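# Lay the turned shaft level in the correct rest pocket

## Task

Take the turned shaft off its stand and lay it in the rest so it lies horizontal, with its thick end against the stop. Choose a pocket that actually fits this shaft, since some do not. Lower it softly, because a hard landing ruins it. Release it only over a pocket's lowest point: let go off to one side and it slides down and lands hard.

## Robot and tools

ROBOT. Two arms, left_arm (on the +y side) and right_arm, each carrying an identical right-handed five-finger hand. Every axis and number means the same on both hands; they are not mirrored. Base poses (scene frame): left_arm (-0.069, +0.475, +0.159) m, right_arm (-0.048, -0.577, +0.159) m. A lathe with a sliding door and a three-jaw chuck stands toward -x, behind the bases, with its chuck facing +y.

FRAMES. The scene frame has its origin at table height midway between the nominal bases, with +z up and +x out over the table. Results report each hand point's end_effector_position (m), end_effector_quat_wxyz and velocities in this frame; expect errors of a few cm. The hand point sits 0.05 m in front of the palm, level with the index finger. Its +z runs along the straight fingers, +y points out of the palm, and +x runs across the palm away from the thumb. Straight fingertips reach about 0.06-0.07 m past the point. A bracket on the little-finger side of the wrist can strike things. With the palm down the wrist may hang up to 0.13 m below the point.

ROW FORMAT. Both tools take rows of 28 numbers, each in [-1, 1], always covering both arms. The order is: left_arm dx, dy, dz, rx, ry, rz, then left_gripper little, ring, middle, index, thumb_bend, thumb_turn, force_limit, speed, then the same 14 for right_arm/right_gripper. dx..rz are offsets, not poses. They count from that arm's Hand target as it stood when the action or move began, and they use that Hand target's own axes. 1.0 equals 0.6 m or 180 degrees, and rx, ry, rz together form one rotation vector. Every row of one action counts from the same start, but a new action or call starts from the updated Hand target, so repeating an offset moves further. Six zeros re-request the current Hand target. Orientation is clipped to within 32 degrees of the measured one at each step.

HAND NUMBERS. Finger values run from +1 (straight/open) to -1 (curled). thumb_bend runs from +1 (straight) to -1 (bent). thumb_turn +1 puts the thumb beside the palm and -1 puts it opposite the fingers. force_limit maps -1..+1 to about 0..10 N at the fingertip (0..15 N for the thumb). speed rises from near zero at -1 to full at +0.48 and above. With the thumb turned in, the hand grips objects 0.035-0.065 m thick. For a soft grip, close at speed -0.94 or lower. To keep a hand unchanged, resend its last eight commanded numbers, not its readings.

execute_actions(actions, cameras). Each action may hold "rows" (up to 15, one per 1/30 s step), "steps" (1-450, default 15, at least the row count), "until" and "lathe". After the last row the arm keeps heading for the final target. "lathe" accepts door "shut"/"open", chuck "clamp"/"open", or stop true. "until" ends the action early on lathe fields: door_state, chuck_state, seat_state or refusals. Numbers need a comparison, as in [">=", 2]. For gentle motion, ramp offsets by about 0.01 per row. An empty actions list returns all camera images.

move(target, speed, blend, stop_force, zero, blocking, cameras). This tool drives straight-line paths. target is one 28-number row or a list of up to 15 rows. All of them are offsets from the same starting Hand targets, not chained. speed is in m/s, from 0.002 to 3.2, default 0.25, and turns are capped at twice that in rad/s. blend is a corner-rounding radius in m, where 0 means stop at each target. stop_force (4-120 N, one value for both arms) ends an arm's path when the wrist sensor feels that much push against its motion. Do not trust it while the hand is rotating. Omit it when backing away from a contact. zero (default true) re-zeroes the sensor before the move. blocking=false returns after about 0.5 s and cannot be combined with stop_force. A path lasts 0.5-10 s. The result adds a "move:" line with an ending such as done, off_target, moving, held or fault, plus limits such as paced or held.

wait(seconds 0-10) lets the scene run on. stop() brakes a running move. zoom_image(camera, region [x0,y0,x1,y1] in pixels, at most 504x504) enlarges the latest image from cam_high (896x504), cam_machine (896x504), cam_left_wrist or cam_right_wrist (616x616 each). show_instructions() shows the reference image. zero_wrist_force(arm) tares that arm's force sensor. finished_scene(scene 1-2) ends the scene, and the goal must still hold once the robot lets go.

RESULT LINES. Hand target is the base that the next offsets count from. hand_measured, hand_stopped_by (moving/target/force/stalled/fault) and hand_load_n list six motor values in command order. A lost grip shows as hand_load_n falling toward 0. Wrist force/torque are given in the hand's axes, and a third line gives the peak since the last reading. Also shown are joint positions and torques, motor temperatures (watch for MOTOR HOT), lathe states, and the scene number.

AVOID. The arms are stiff. Contact torques or net forces near 150 N cause a 10 s fault stop, and motors at 85 °C lock up for 30-60 s. Keep the arms apart; the clearance check is not perfect. Do not drop, fling or slam the shaft. Do not knock anything onto the floor or into the lathe's chip pan. Do not overload fingers. Before releasing, lower the shaft slowly until it rests centred in the correct pocket.

Each tool is called after "Request:" in YAML: its name, and indented under it one key for each argument.

Reference images:

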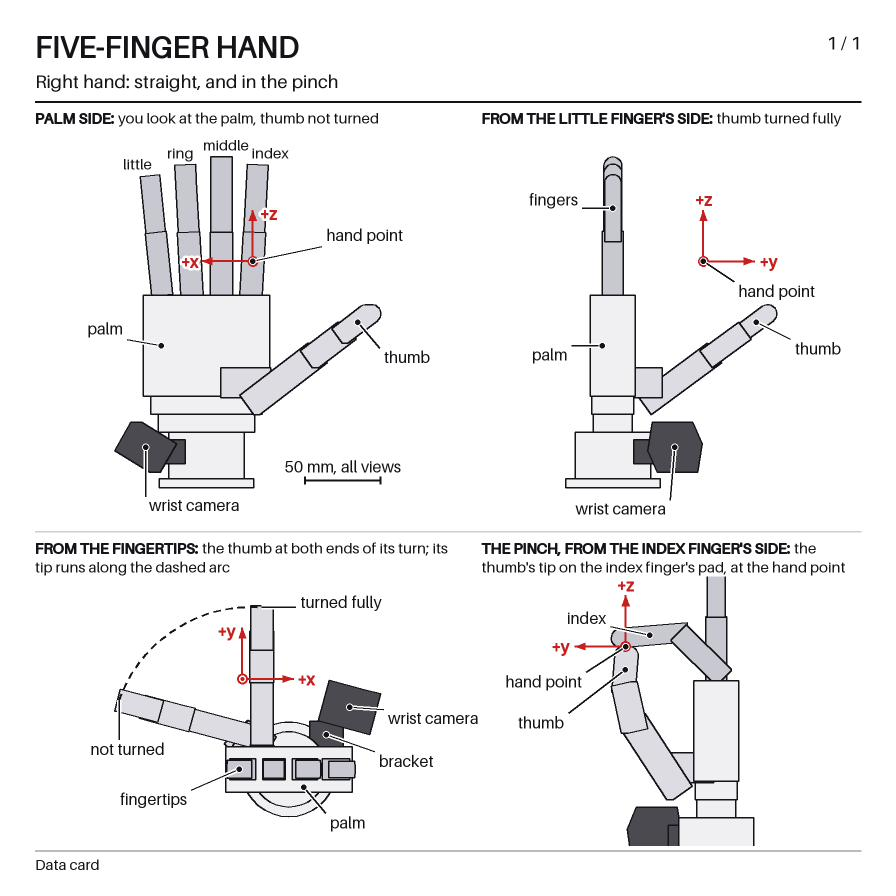

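## Session

Request:
execute_actions:
  actions: []

Scene clock: 0.00 s.
left_arm: end_effector_position=(+0.5350, +0.7311, +0.3459) hand_measured=(+1.000, +1.000, +1.000, +1.000, +1.000, +1.000) hand_load_n=(+0.0, +0.0, +0.0, +0.0, +0.0, +0.0) hand_stopped_by=(target, target, target, target, target, target) hand_force_limit=0.00 hand_speed=-0.80 end_effector_quat_wxyz=(-0.374, +0.642, -0.664, -0.087) | right_arm: end_effector_position=(+0.9723, -0.2761, +0.2592) hand_measured=(+1.000, +1.000, +1.000, +1.000, +1.000, +1.000) hand_load_n=(+0.0, +0.0, +0.0, +0.0, +0.0, +0.0) hand_stopped_by=(target, target, target, target, target, target) hand_force_limit=0.00 hand_speed=-0.80 end_effector_quat_wxyz=(-0.634, +0.707, -0.282, +0.137)
Joint positions: left_arm=[-0.216 -1.253 1.896 0.578 0.85 -3.176] | right_arm=[-0.158 -0.757 1.293 -0.197 0.498 -3.275]
Joint velocities: within noise
Joint torques (N m): no reading
Motor temperatures (°C): left_arm=[47 32 29 43 41 45] | right_arm=[27 39 38 52 38 45]
Wrist force (N): no reading
Wrist torque (N m): no reading
Wrist force, peak (N): no reading
Hand target: left_arm +0.5350, +0.7311, +0.3459; -0.374, +0.642, -0.664, -0.087 | right_arm +0.9723, -0.2761, +0.2592; -0.634, +0.707, -0.282, +0.137
lathe: door_state=shut chuck_state=open seat_state=open

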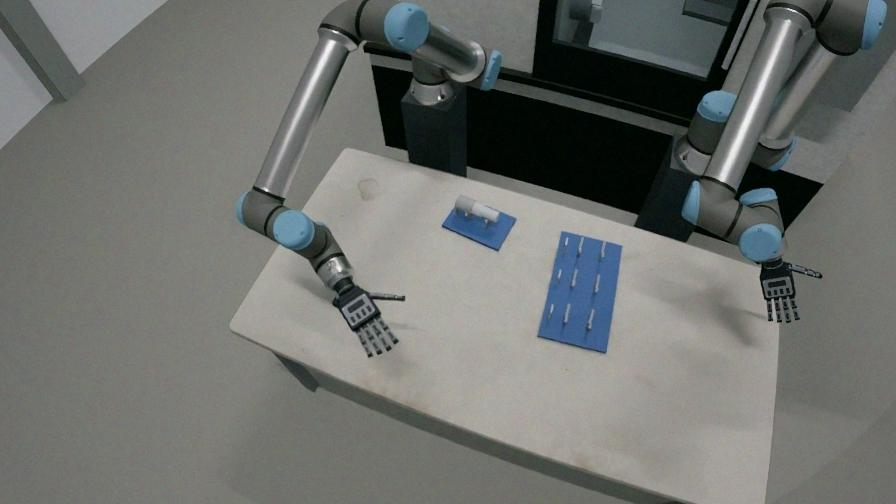

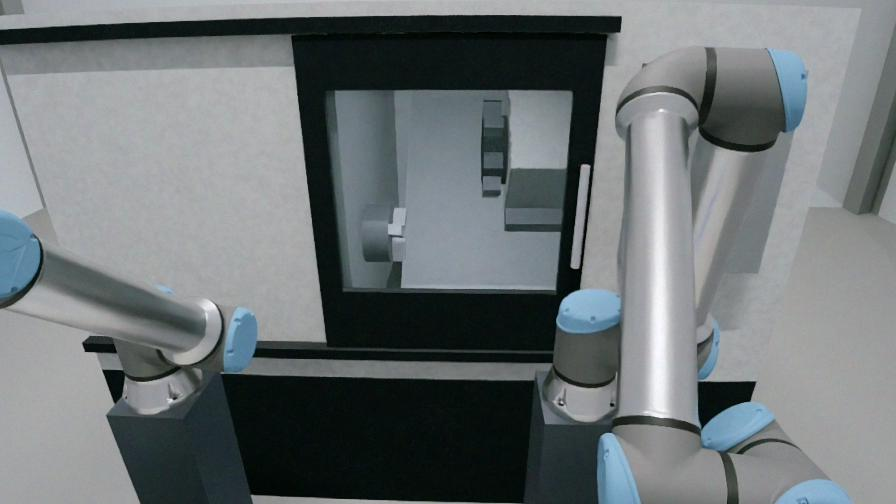

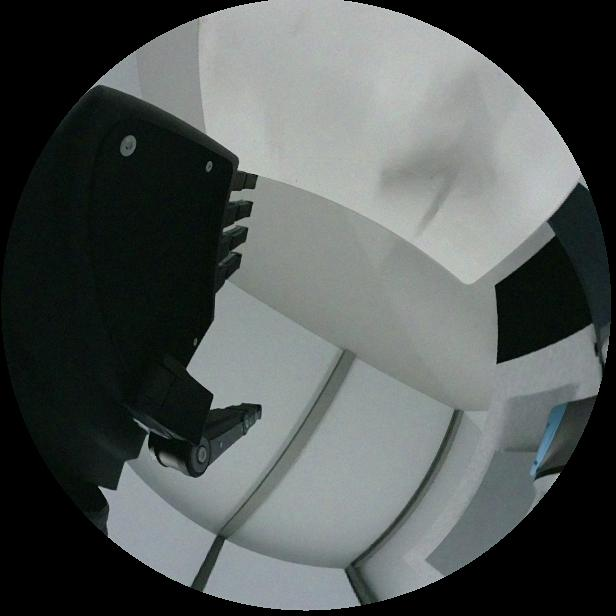

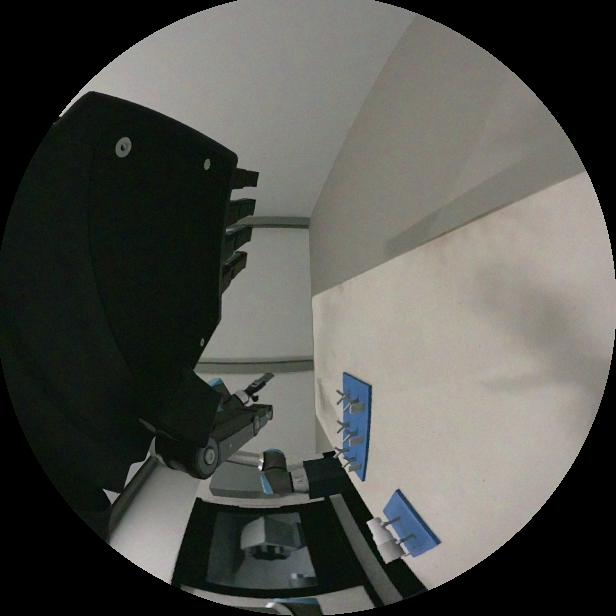

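Request:
zoom_image:
  camera: "cam_high"
  region: [420, 170, 540, 270]

Request:
zoom_image:
  camera: "cam_high"
  region: [510, 210, 650, 370]

Request:
zoom_image:
  camera: "cam_right_wrist"
  region: [310, 350, 470, 600]

Scaled by 4.200 from the camera's 896x504 image, which has a finer 1280x720 frame.

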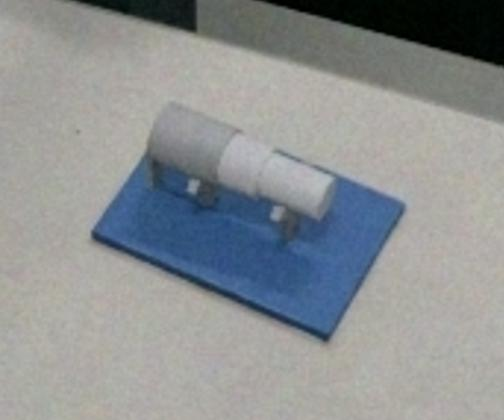

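Scaled by 3.150 from the camera's 896x504 image, which has a finer 1280x720 frame.

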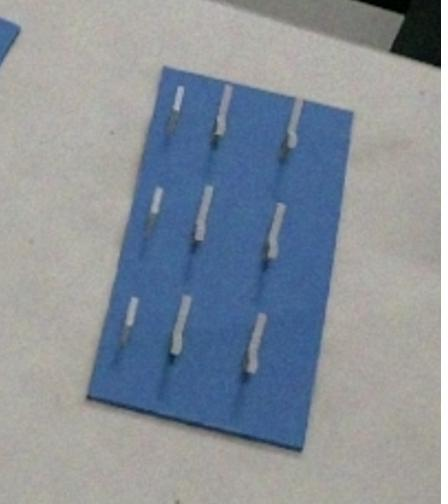

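Scaled by 2.016 from the camera's 616x616 image, which has a finer 880x880 frame.

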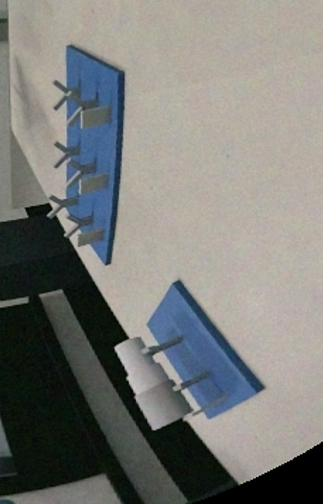

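Request:
move:
  target: [0.84,-0.1295,-0.903,-0.1326,0.213,-0.0103,1,1,1,1,1,1,0,-0.8,-0.265,0.015,0.182,-0.073,-0.433,-0.071,1,1,1,1,1,1,0,-0.8]
  speed: 0.4
  cameras: ["all"]

Scene clock: 68.13 s.
left_arm: end_effector_position=(+0.4503, -0.0006, +0.4500) hand_measured=(+1.000, +1.000, +1.000, +1.000, +1.000, +1.000) hand_load_n=(+0.0, +0.0, +0.0, +0.0, +0.0, +0.0) hand_stopped_by=(target, target, target, target, target, target) hand_force_limit=0.00 hand_speed=-0.80 end_effector_quat_wxyz=(+0.000, +0.707, -0.707, +0.000) | right_arm: end_effector_position=(+0.9003, -0.0965, +0.2594) hand_measured=(+1.000, +1.000, +1.000, +1.000, +1.000, +1.000) hand_load_n=(+0.0, +0.0, +0.0, +0.0, +0.0, -0.5) hand_stopped_by=(target, target, target, target, target, target) hand_force_limit=0.00 hand_speed=-0.80 end_effector_quat_wxyz=(-0.636, +0.700, +0.197, -0.259)
Joint positions: left_arm=[-0.96 -1.026 1.286 1.312 1.572 -4.088] | right_arm=[0.066 0.091 0.035 2.907 0.559 -6.078]
Joint torques (N m): left_arm=[-1.25 -78.41 -47.96 0.94 0.58 0.62] | right_arm=[-12.57 -139.9 -41.69 -0.76 -1.62 -1.11]
Wrist force (N): left_arm=[-0.6 -0.2 -0.7] | right_arm=[0.3 0.9 0.8]
Wrist torque (N m): left_arm=[0.03 0.11 -0.10] | right_arm=[0.07 -0.02 -0.04]
Wrist force, peak (N): left_arm=[-1.8 0.9 2.2] | right_arm=[0.6 1.6 1.0]
Hand target: left_arm +0.4503, -0.0007, +0.4500; +0.000, +0.707, -0.707, +0.000 | right_arm +0.9028, -0.0959, +0.2592; -0.573, +0.723, +0.239, -0.303
Off the commanded pose: left_arm 0.000 m, 0 deg | right_arm 0.003 m, 10 deg.
lathe: door_state=shut chuck_state=open seat_state=open
elbow stopped short (right arm): the move would have taken joint 3 (elbow) straighter than the controller allows.
move: off_target (right_arm)

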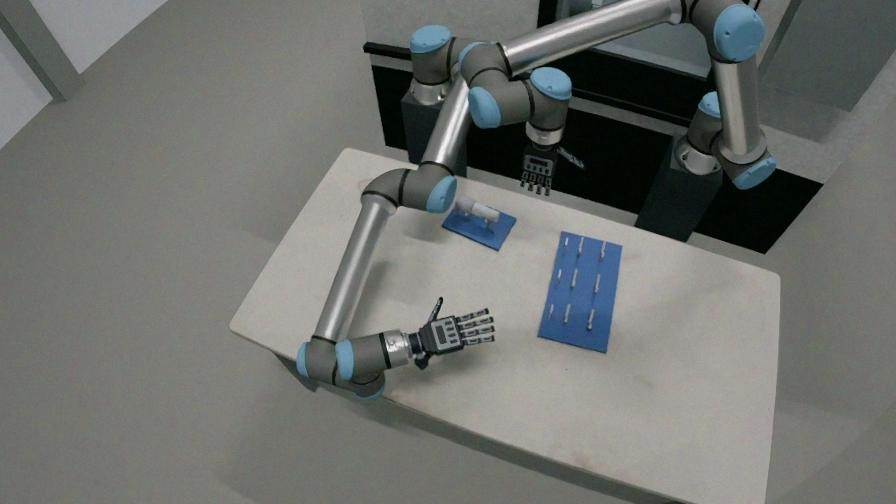

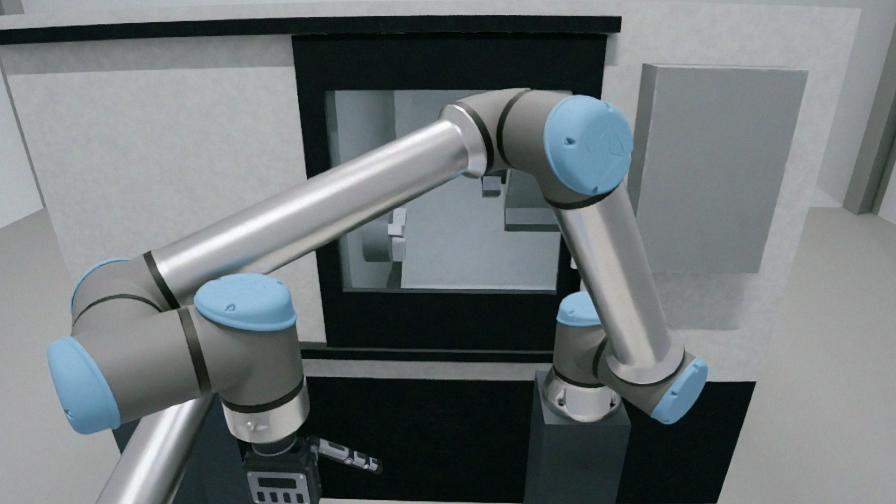

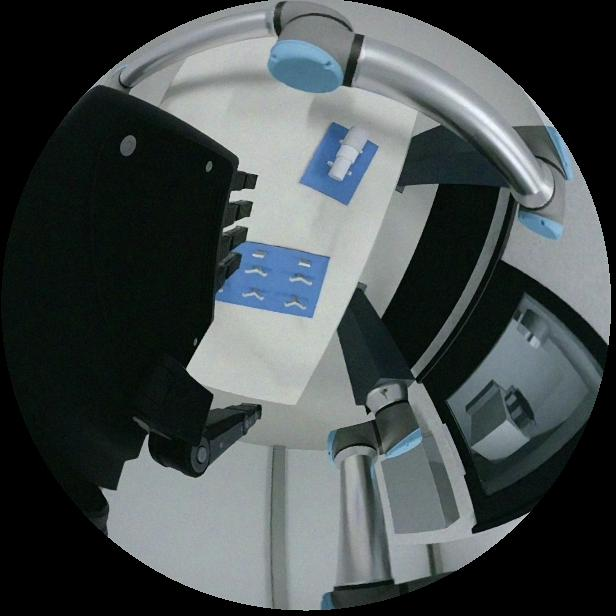

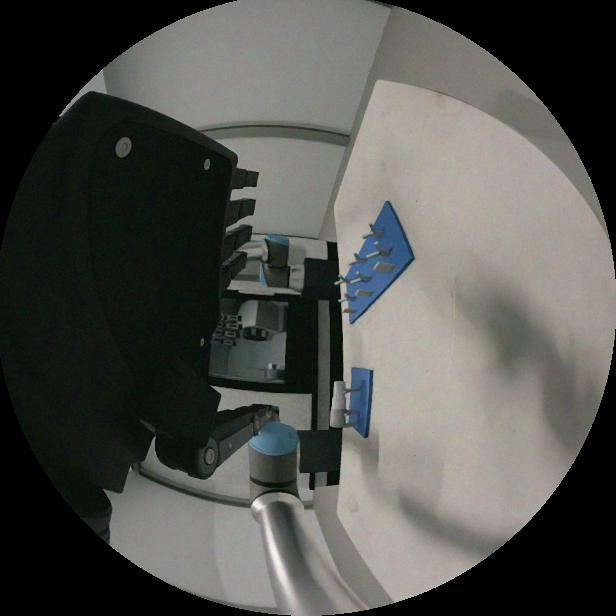

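Request:
zoom_image:
  camera: "cam_right_wrist"
  region: [320, 190, 430, 330]

Request:
zoom_image:
  camera: "cam_right_wrist"
  region: [310, 350, 400, 450]

Request:
zoom_image:
  camera: "cam_left_wrist"
  region: [200, 110, 400, 330]

Scaled by 3.600 from the camera's 616x616 image, which has a finer 880x880 frame.

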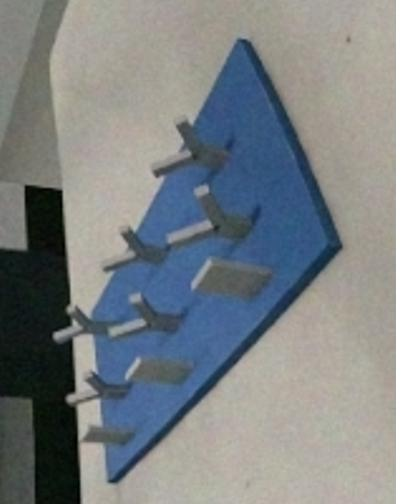

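Scaled by 5.040 from the camera's 616x616 image, which has a finer 880x880 frame.

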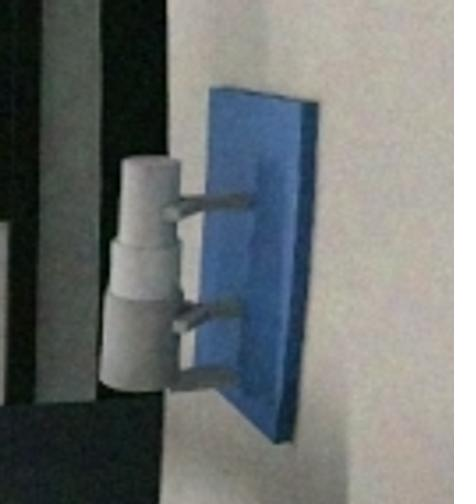

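Scaled by 2.291 from the camera's 616x616 image, which has a finer 880x880 frame.

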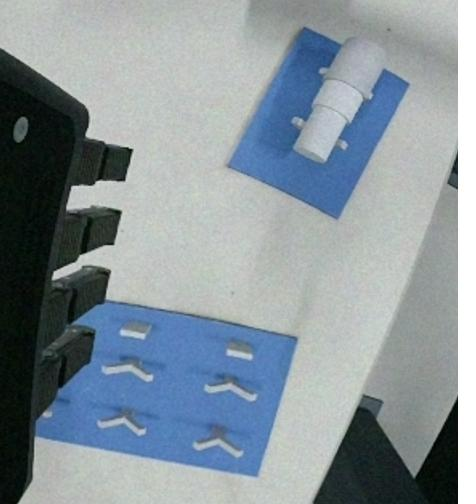

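Request:
move:
  target:
    - [-1,-0.25,0,0,0,0,1,1,1,1,1,1,0,-0.8,-0.411,-0.306,0.3045,0.011,0.30,0.052,1,1,1,1,1,1,0,-0.8]
    - [-1,-0.25,0,0,0,0,1,1,1,1,1,1,0,-0.8,-0.556,-0.137,0.9805,0.022,0.601,0.1035,1,1,1,1,1,1,0,-0.8]
  speed: 0.4
  blend: 0.05
  cameras: ["all"]

Scene clock: 143.80 s.
left_arm: end_effector_position=(+0.5999, +0.5994, +0.4496) hand_measured=(+1.000, +1.000, +1.000, +1.000, +1.000, +1.000) hand_load_n=(+0.0, +0.0, +0.0, +0.0, +0.0, +0.0) hand_stopped_by=(target, target, target, target, target, target) hand_force_limit=0.00 hand_speed=-0.80 end_effector_quat_wxyz=(+0.000, +0.707, -0.707, +0.000) | right_arm: end_effector_position=(+0.2500, +0.0945, +0.2999) hand_measured=(+1.000, +1.000, +1.000, +1.000, +1.000, +1.000) hand_load_n=(+0.0, +0.0, -0.5, +0.0, +0.0, +0.0) hand_stopped_by=(target, target, target, target, target, target) hand_force_limit=0.00 hand_speed=-0.80 end_effector_quat_wxyz=(-0.501, +0.676, -0.434, +0.322)
Joint positions: left_arm=[-0.126 -1.083 1.374 1.28 1.571 -3.253] | right_arm=[1.041 -1.329 2.074 -0.382 2.19 -2.925]
Joint torques (N m): left_arm=[16.69 -95.15 -25.61 1.03 3.84 2.54] | right_arm=[17.86 -39.25 -38.48 -0.02 2.69 2.51]
Wrist force (N): left_arm=[-0.7 -0.3 -0.1] | right_arm=[0.3 0.1 0.7]
Wrist torque (N m): left_arm=[-0.02 0.10 0.03] | right_arm=[-0.06 -0.02 0.23]
Wrist force, peak (N): left_arm=[-2.9 -0.9 -0.4] | right_arm=[-0.4 -9.2 -0.4]
Hand target: left_arm +0.5999, +0.5994, +0.4496; +0.000, +0.707, -0.707, +0.000 | right_arm +0.2500, +0.0946, +0.2999; -0.501, +0.676, -0.434, +0.322
Off the commanded pose: left_arm 0.000 m, 0 deg | right_arm 0.000 m, 0 deg.
lathe: door_state=shut chuck_state=open seat_state=open
move: done

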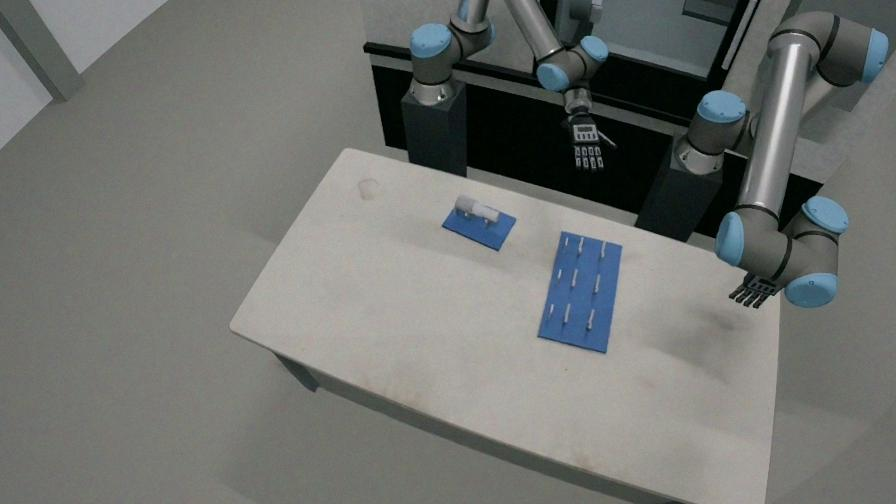

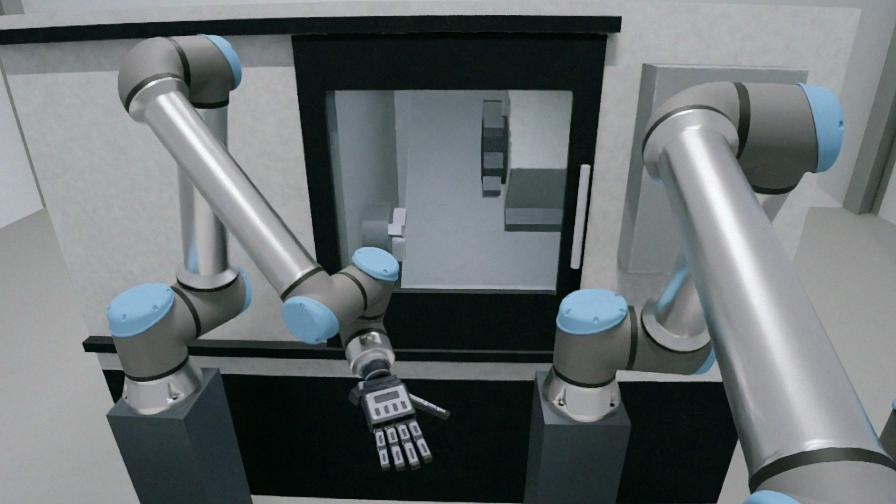

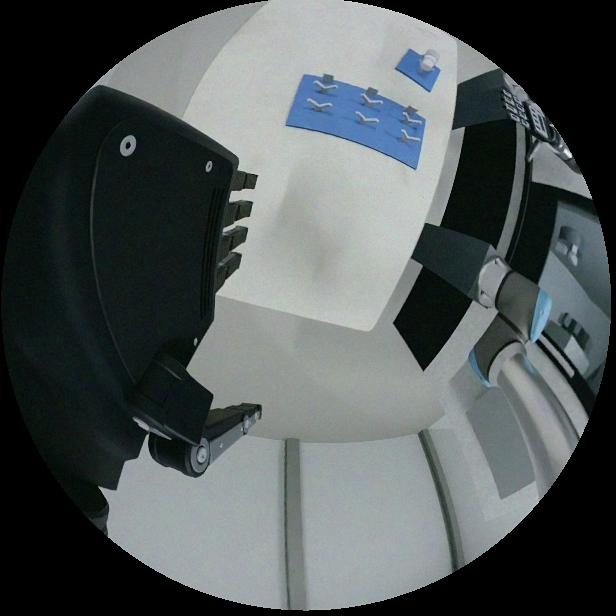

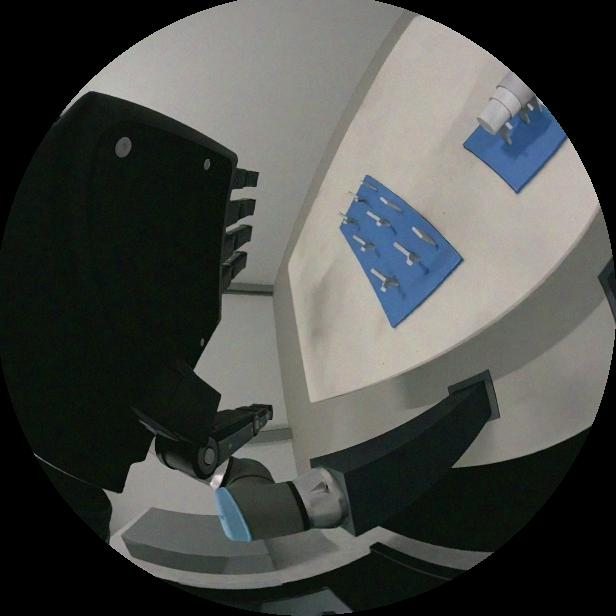

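Request:
zoom_image:
  camera: "cam_right_wrist"
  region: [320, 160, 480, 340]

Request:
zoom_image:
  camera: "cam_right_wrist"
  region: [440, 60, 580, 200]

Request:
zoom_image:
  camera: "cam_left_wrist"
  region: [280, 40, 450, 180]

Scaled by 2.800 from the camera's 616x616 image, which has a finer 880x880 frame.

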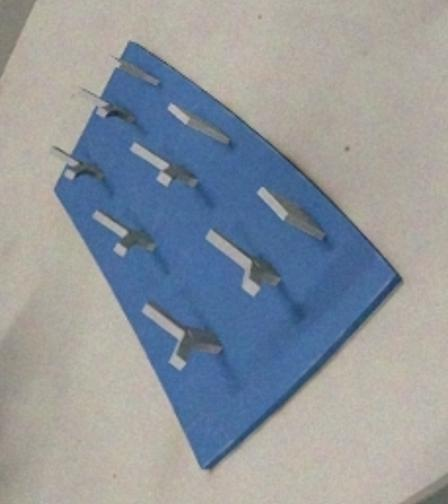

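Scaled by 3.600 from the camera's 616x616 image, which has a finer 880x880 frame.

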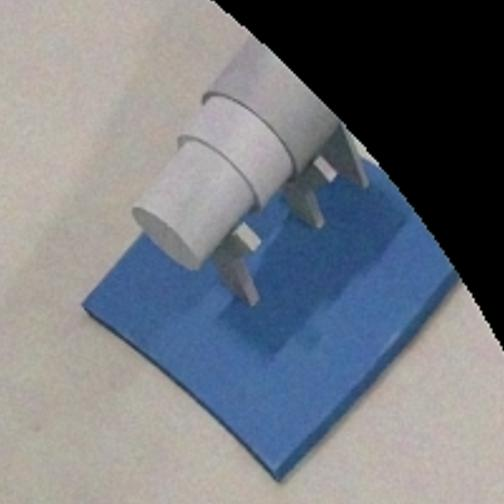

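Scaled by 2.965 from the camera's 616x616 image, which has a finer 880x880 frame.

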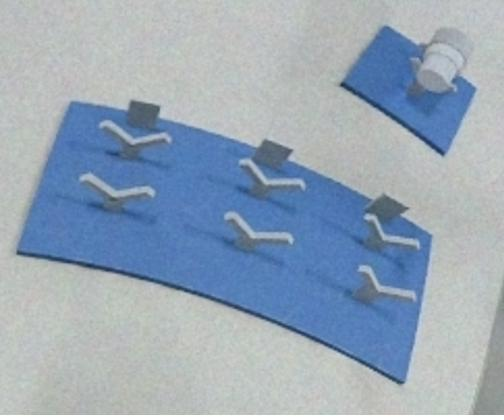

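Request:
move:
  target: [0,0,0,0,0,0,1,1,1,1,1,1,0,-0.8,-0.236,0.117,0.187,0,0.133,0.04,1,1,1,1,1,1,0,-0.8]
  speed: 0.25
  cameras: ["cam_high","cam_right_wrist"]

Request:
zoom_image:
  camera: "cam_right_wrist"
  region: [300, 120, 520, 340]

Scene clock: 158.40 s.
left_arm: end_effector_position=(+0.5999, +0.5994, +0.4496) hand_measured=(+1.000, +1.000, +1.000, +1.000, +1.000, +1.000) hand_load_n=(+0.0, +0.0, +0.0, +0.0, +0.0, +0.0) hand_stopped_by=(target, target, target, target, target, target) hand_force_limit=0.00 hand_speed=-0.80 end_effector_quat_wxyz=(+0.000, +0.707, -0.707, +0.000) | right_arm: end_effector_position=(+0.2702, +0.2595, +0.2001) hand_measured=(+1.000, +1.000, +1.000, +1.000, +1.000, +1.000) hand_load_n=(+0.0, +0.0, +0.0, +0.0, +0.0, -0.5) hand_stopped_by=(target, target, target, target, target, target) hand_force_limit=0.00 hand_speed=-0.80 end_effector_quat_wxyz=(-0.420, +0.566, -0.570, +0.423)
Joint positions: left_arm=[-0.126 -1.083 1.374 1.28 1.571 -3.253] | right_arm=[1.218 -0.792 1.465 0.114 2.72 -2.402]
Joint torques (N m): left_arm=[17.7 -95.93 -25.79 0.93 3.46 3.03] | right_arm=[-14.57 -79.76 -46.79 4.94 3.54 2.4]
Wrist force (N): left_arm=[-0.6 -0.2 -0.2] | right_arm=[0.1 -0.5 0.6]
Wrist torque (N m): left_arm=[0.00 0.08 0.05] | right_arm=[-0.04 -0.06 0.18]
Wrist force, peak (N): left_arm=[-1.3 -0.2 -0.1] | right_arm=[2.7 -0.8 -0.6]
Hand target: left_arm +0.5999, +0.5994, +0.4496; +0.000, +0.707, -0.707, +0.000 | right_arm +0.2703, +0.2595, +0.2002; -0.420, +0.566, -0.570, +0.423
Off the commanded pose: left_arm 0.000 m, 0 deg | right_arm 0.000 m, 0 deg.
lathe: door_state=shut chuck_state=open seat_state=open
move: done
Images, in order (width x height): cam_high 896x504, cam_right_wrist 616x616.

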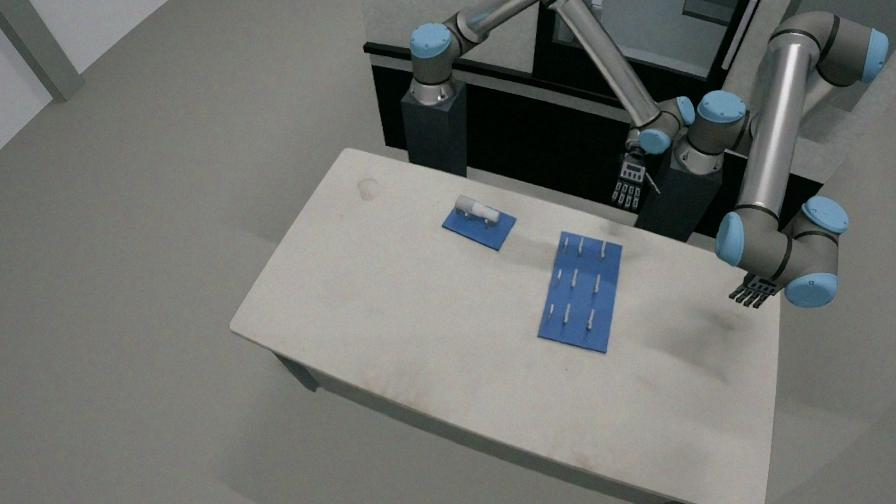

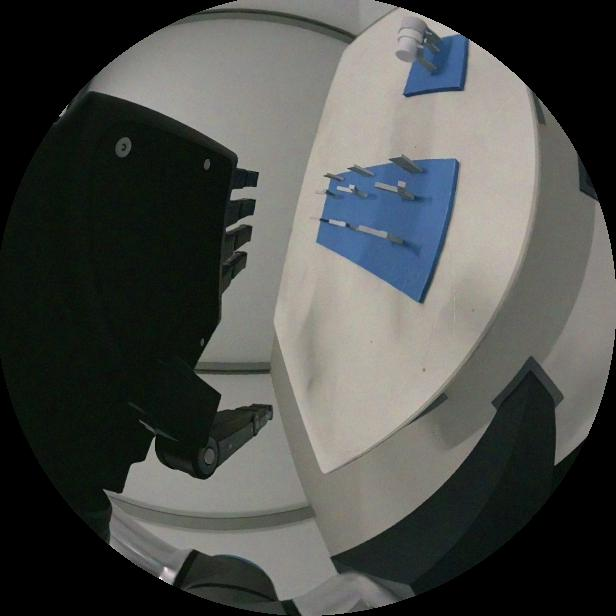

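Scaled by 2.291 from the camera's 616x616 image, which has a finer 880x880 frame.

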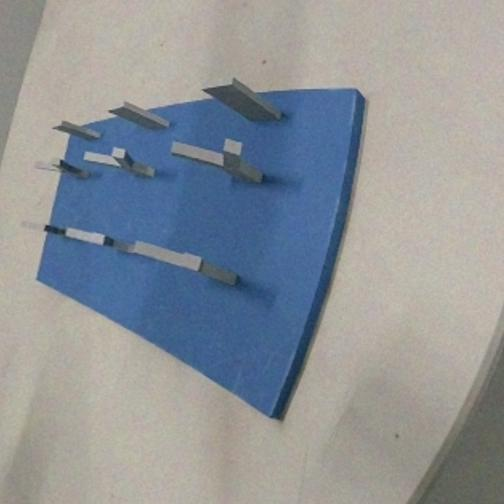

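Request:
move:
  target:
    - [0.167,0,0.167,0,0,0,1,1,1,1,1,1,0,-0.8,0.6,-0.23,-0.104,0,0,0,1,1,1,1,1,1,0,-0.8]
    - [0.55,0.067,0.5,0.3437,0.3437,0.4096,1,1,1,1,1,1,0,-0.8,0.6,-0.23,-0.104,0,0,0,1,1,1,1,1,1,0,-0.8]
  speed: 0.35
  blend: 0.03
  cameras: ["cam_high","cam_left_wrist"]

Request:
zoom_image:
  camera: "cam_left_wrist"
  region: [300, 150, 520, 400]

Scene clock: 212.57 s.
left_arm: end_effector_position=(+0.5598, +0.2693, +0.1498) hand_measured=(+1.000, +1.000, +1.000, +1.000, +1.000, +1.000) hand_load_n=(+0.0, +0.0, -0.5, -0.5, +0.0, +0.0) hand_stopped_by=(target, target, target, target, target, target) hand_force_limit=0.00 hand_speed=-0.80 end_effector_quat_wxyz=(+0.000, -0.001, +0.766, -0.643) | right_arm: end_effector_position=(+0.2477, -0.1002, +0.3506) hand_measured=(+1.000, +1.000, +1.000, +1.000, +1.000, +1.000) hand_load_n=(+0.0, +0.0, +0.0, +0.0, +0.0, +0.0) hand_stopped_by=(target, target, target, target, target, target) hand_force_limit=0.00 hand_speed=-0.80 end_effector_quat_wxyz=(-0.420, +0.566, -0.570, +0.423)
Joint positions: left_arm=[-0.23 -0.951 1.981 -0.343 2.865 -2.475] | right_arm=[1.009 -1.509 2.198 -0.138 2.556 -2.669]
Joint torques (N m): left_arm=[-3.31 -62.72 -7.39 0.69 3.46 2.99] | right_arm=[-10.08 -54.55 -21.75 3.18 -0.8 -2.42]
Wrist force (N): left_arm=[-0.1 0.8 -0.1] | right_arm=[-0.2 0.0 0.9]
Wrist torque (N m): left_arm=[0.07 -0.08 0.08] | right_arm=[-0.08 0.01 -0.01]
Wrist force, peak (N): left_arm=[-1.8 -0.4 -1.0] | right_arm=[-2.6 1.0 1.8]
Hand target: left_arm +0.5597, +0.2693, +0.1498; +0.000, +0.000, +0.766, -0.643 | right_arm +0.2477, -0.1002, +0.3506; -0.420, +0.566, -0.570, +0.423
Off the commanded pose: left_arm 0.000 m, 0 deg | right_arm 0.000 m, 0 deg.
lathe: door_state=shut chuck_state=open seat_state=open
move: done
Images, in order (width x height): cam_high 896x504, cam_left_wrist 616x616.

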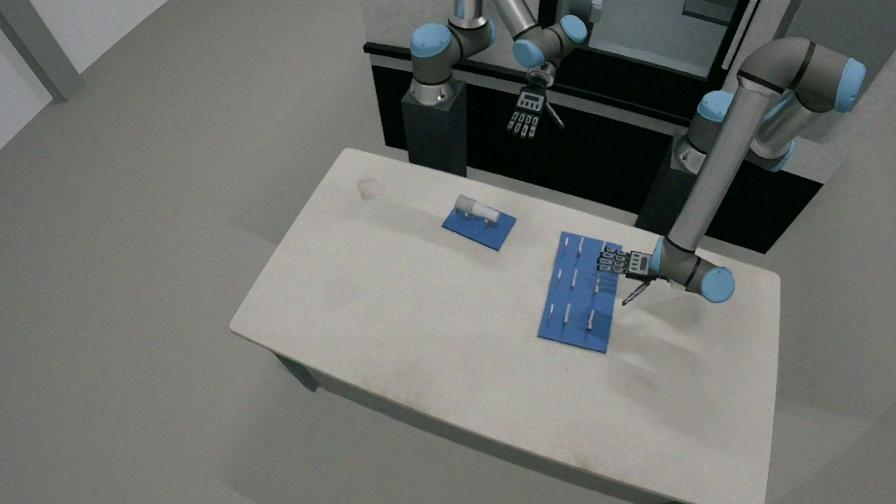

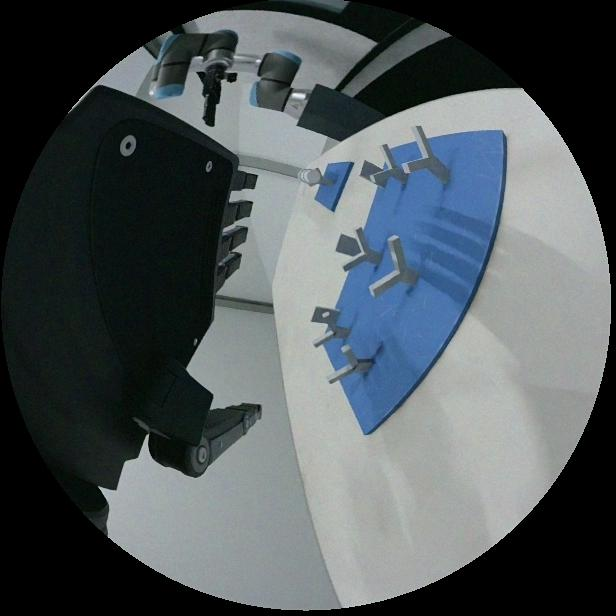

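Scaled by 2.016 from the camera's 616x616 image, which has a finer 880x880 frame.

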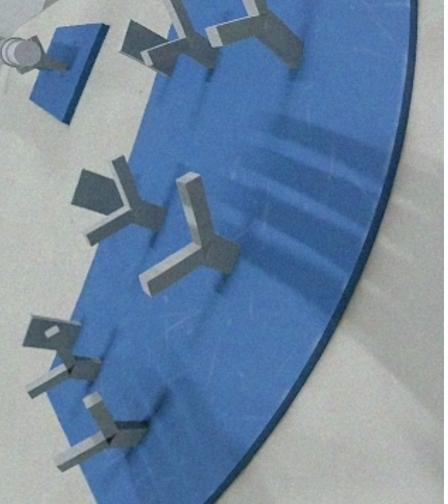

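Request:
zoom_image:
  camera: "cam_left_wrist"
  region: [330, 110, 470, 210]

Request:
zoom_image:
  camera: "cam_left_wrist"
  region: [320, 210, 440, 310]

Request:
zoom_image:
  camera: "cam_left_wrist"
  region: [300, 290, 400, 400]

Request:
zoom_image:
  camera: "cam_left_wrist"
  region: [280, 140, 370, 230]

Scaled by 3.600 from the camera's 616x616 image, which has a finer 880x880 frame.

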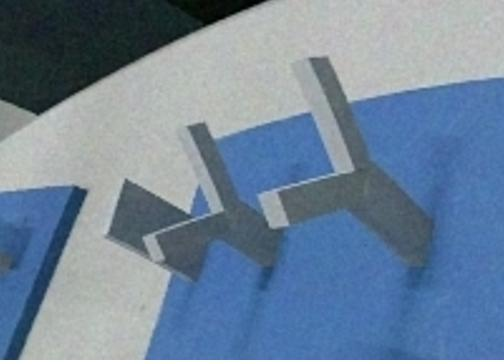

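Scaled by 4.200 from the camera's 616x616 image, which has a finer 880x880 frame.

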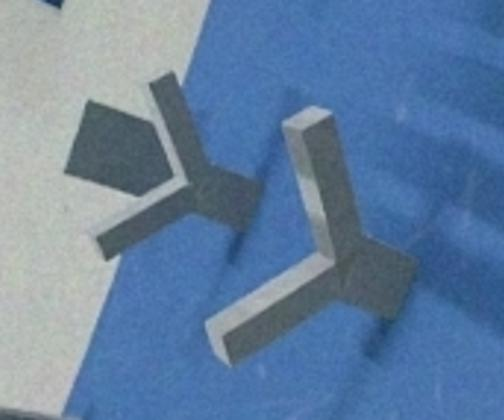

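Scaled by 4.582 from the camera's 616x616 image, which has a finer 880x880 frame.

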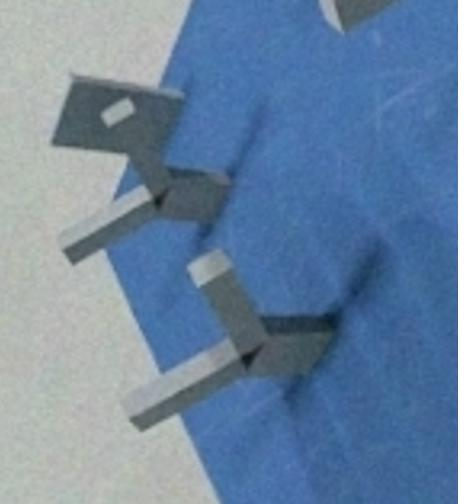

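Scaled by 5.600 from the camera's 616x616 image, which has a finer 880x880 frame.

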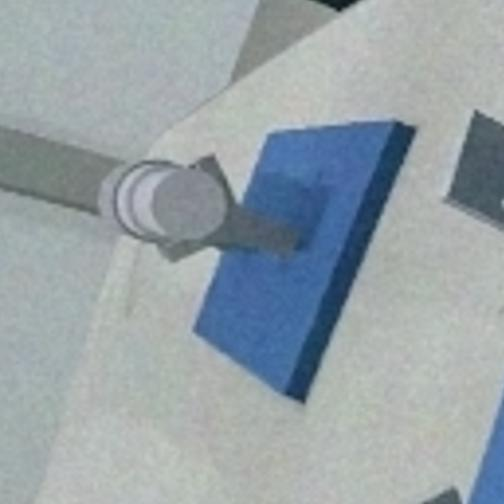

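Request:
move:
  target:
    - [0.1,-0.363,0.139,-0.08,-0.202,-0.105,1,1,1,1,1,-1,0,-0.2,0.583,-0.011,0.035,0,-0.4785,-0.145,1,1,1,1,1,1,0,-0.8]
    - [0.328,-0.258,0.787,-0.1605,-0.4044,-0.2106,1,1,1,1,1,-1,0,-0.2,0.667,0.294,0.18,0,-0.4785,-0.145,1,1,1,1,1,1,0,-0.8]
  speed: 0.3
  blend: 0.03
  cameras: ["all"]

Scene clock: 307.10 s.
left_arm: end_effector_position=(+0.5048, +0.1591, +0.3336) hand_measured=(+1.000, +1.000, +1.000, +1.000, +1.000, -1.000) hand_load_n=(+0.0, +0.0, +0.0, +0.0, +0.0, +0.0) hand_stopped_by=(target, target, target, target, target, target) hand_force_limit=0.00 hand_speed=-0.20 end_effector_quat_wxyz=(+0.123, -0.298, +0.793, -0.518) | right_arm: end_effector_position=(+0.2648, -0.4006, +0.3508) hand_measured=(+1.000, +1.000, +1.000, +1.000, +1.000, +1.000) hand_load_n=(+0.0, +0.0, +0.0, +0.0, +0.0, +0.0) hand_stopped_by=(target, target, target, target, target, target) hand_force_limit=0.00 hand_speed=-0.80 end_effector_quat_wxyz=(-0.592, +0.798, -0.091, +0.068)
Joint positions: left_arm=[-0.736 -1.538 2.171 -0.171 1.802 -3.154] | right_arm=[-0.884 -1.321 2.639 1.34 0.675 -5.896]
Joint torques (N m): left_arm=[-4.88 -38.97 -22.15 0.87 -1.7 0.43] | right_arm=[-8.66 -46.44 4.75 0.34 -1.04 2.43]
Wrist force (N): left_arm=[0.1 0.4 0.1] | right_arm=[-0.3 -0.2 1.1]
Wrist torque (N m): left_arm=[0.01 -0.09 -0.06] | right_arm=[-0.12 0.07 0.06]
Wrist force, peak (N): left_arm=[-0.5 1.6 -0.6] | right_arm=[4.6 0.8 -2.9]
Hand target: left_arm +0.5048, +0.1592, +0.3335; +0.123, -0.298, +0.793, -0.518 (not the last commanded pose) | right_arm +0.2648, -0.4006, +0.3508; -0.592, +0.798, -0.091, +0.068 (not the last commanded pose)
Off the commanded pose: left_arm 0.423 m, 47 deg | right_arm 0.226 m, 13 deg.
lathe: door_state=shut chuck_state=open seat_state=open
move: held (right_arm; a check stopped the path), off_target (left_arm; braked when a check withheld steps of right_arm); path passed 0 of 2 targets; limits=held
pose unreachable (right arm): on one or more control steps of this call, first in action 0 (counted from 0), this arm could not follow its commanded pose, so it was not sent that pose on those steps. It may still have moved: this result reports where it is.
cause: moving toward the commanded pose would bring two parts of the arm too close to each other (joints 3 (elbow) to 6 (wrist 3) lie between them).

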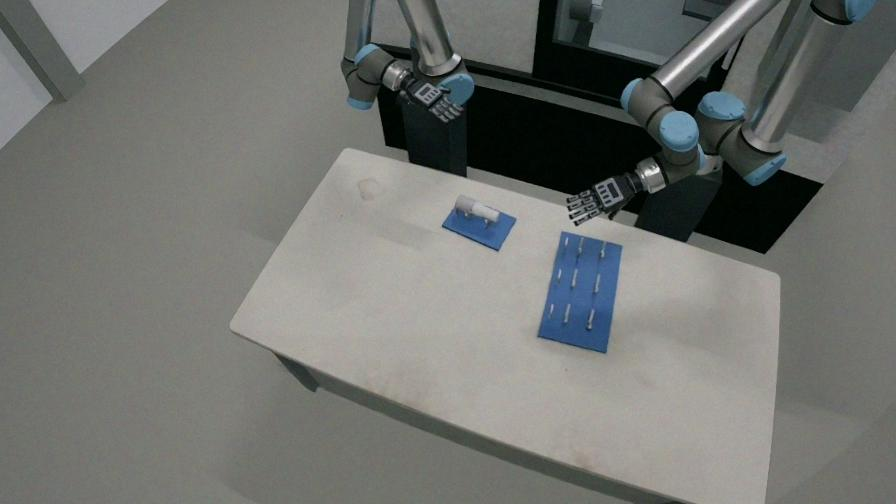

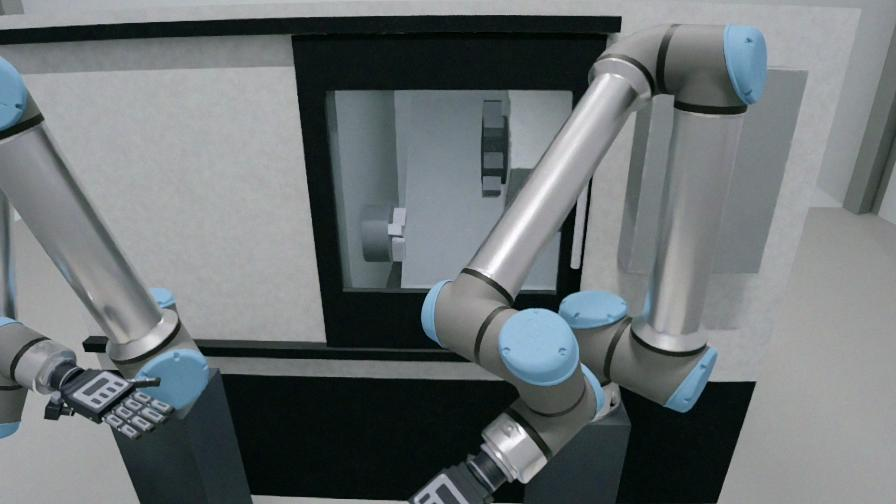

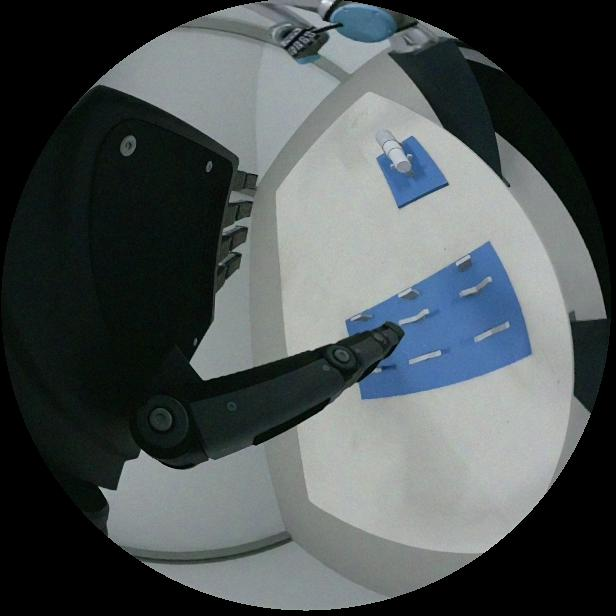

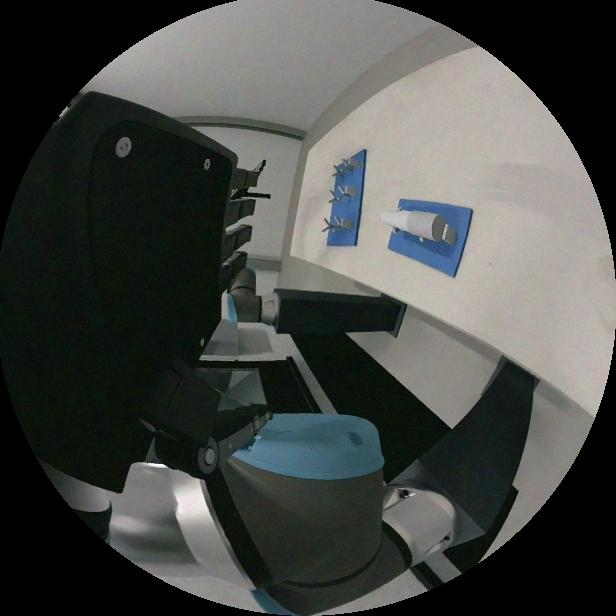

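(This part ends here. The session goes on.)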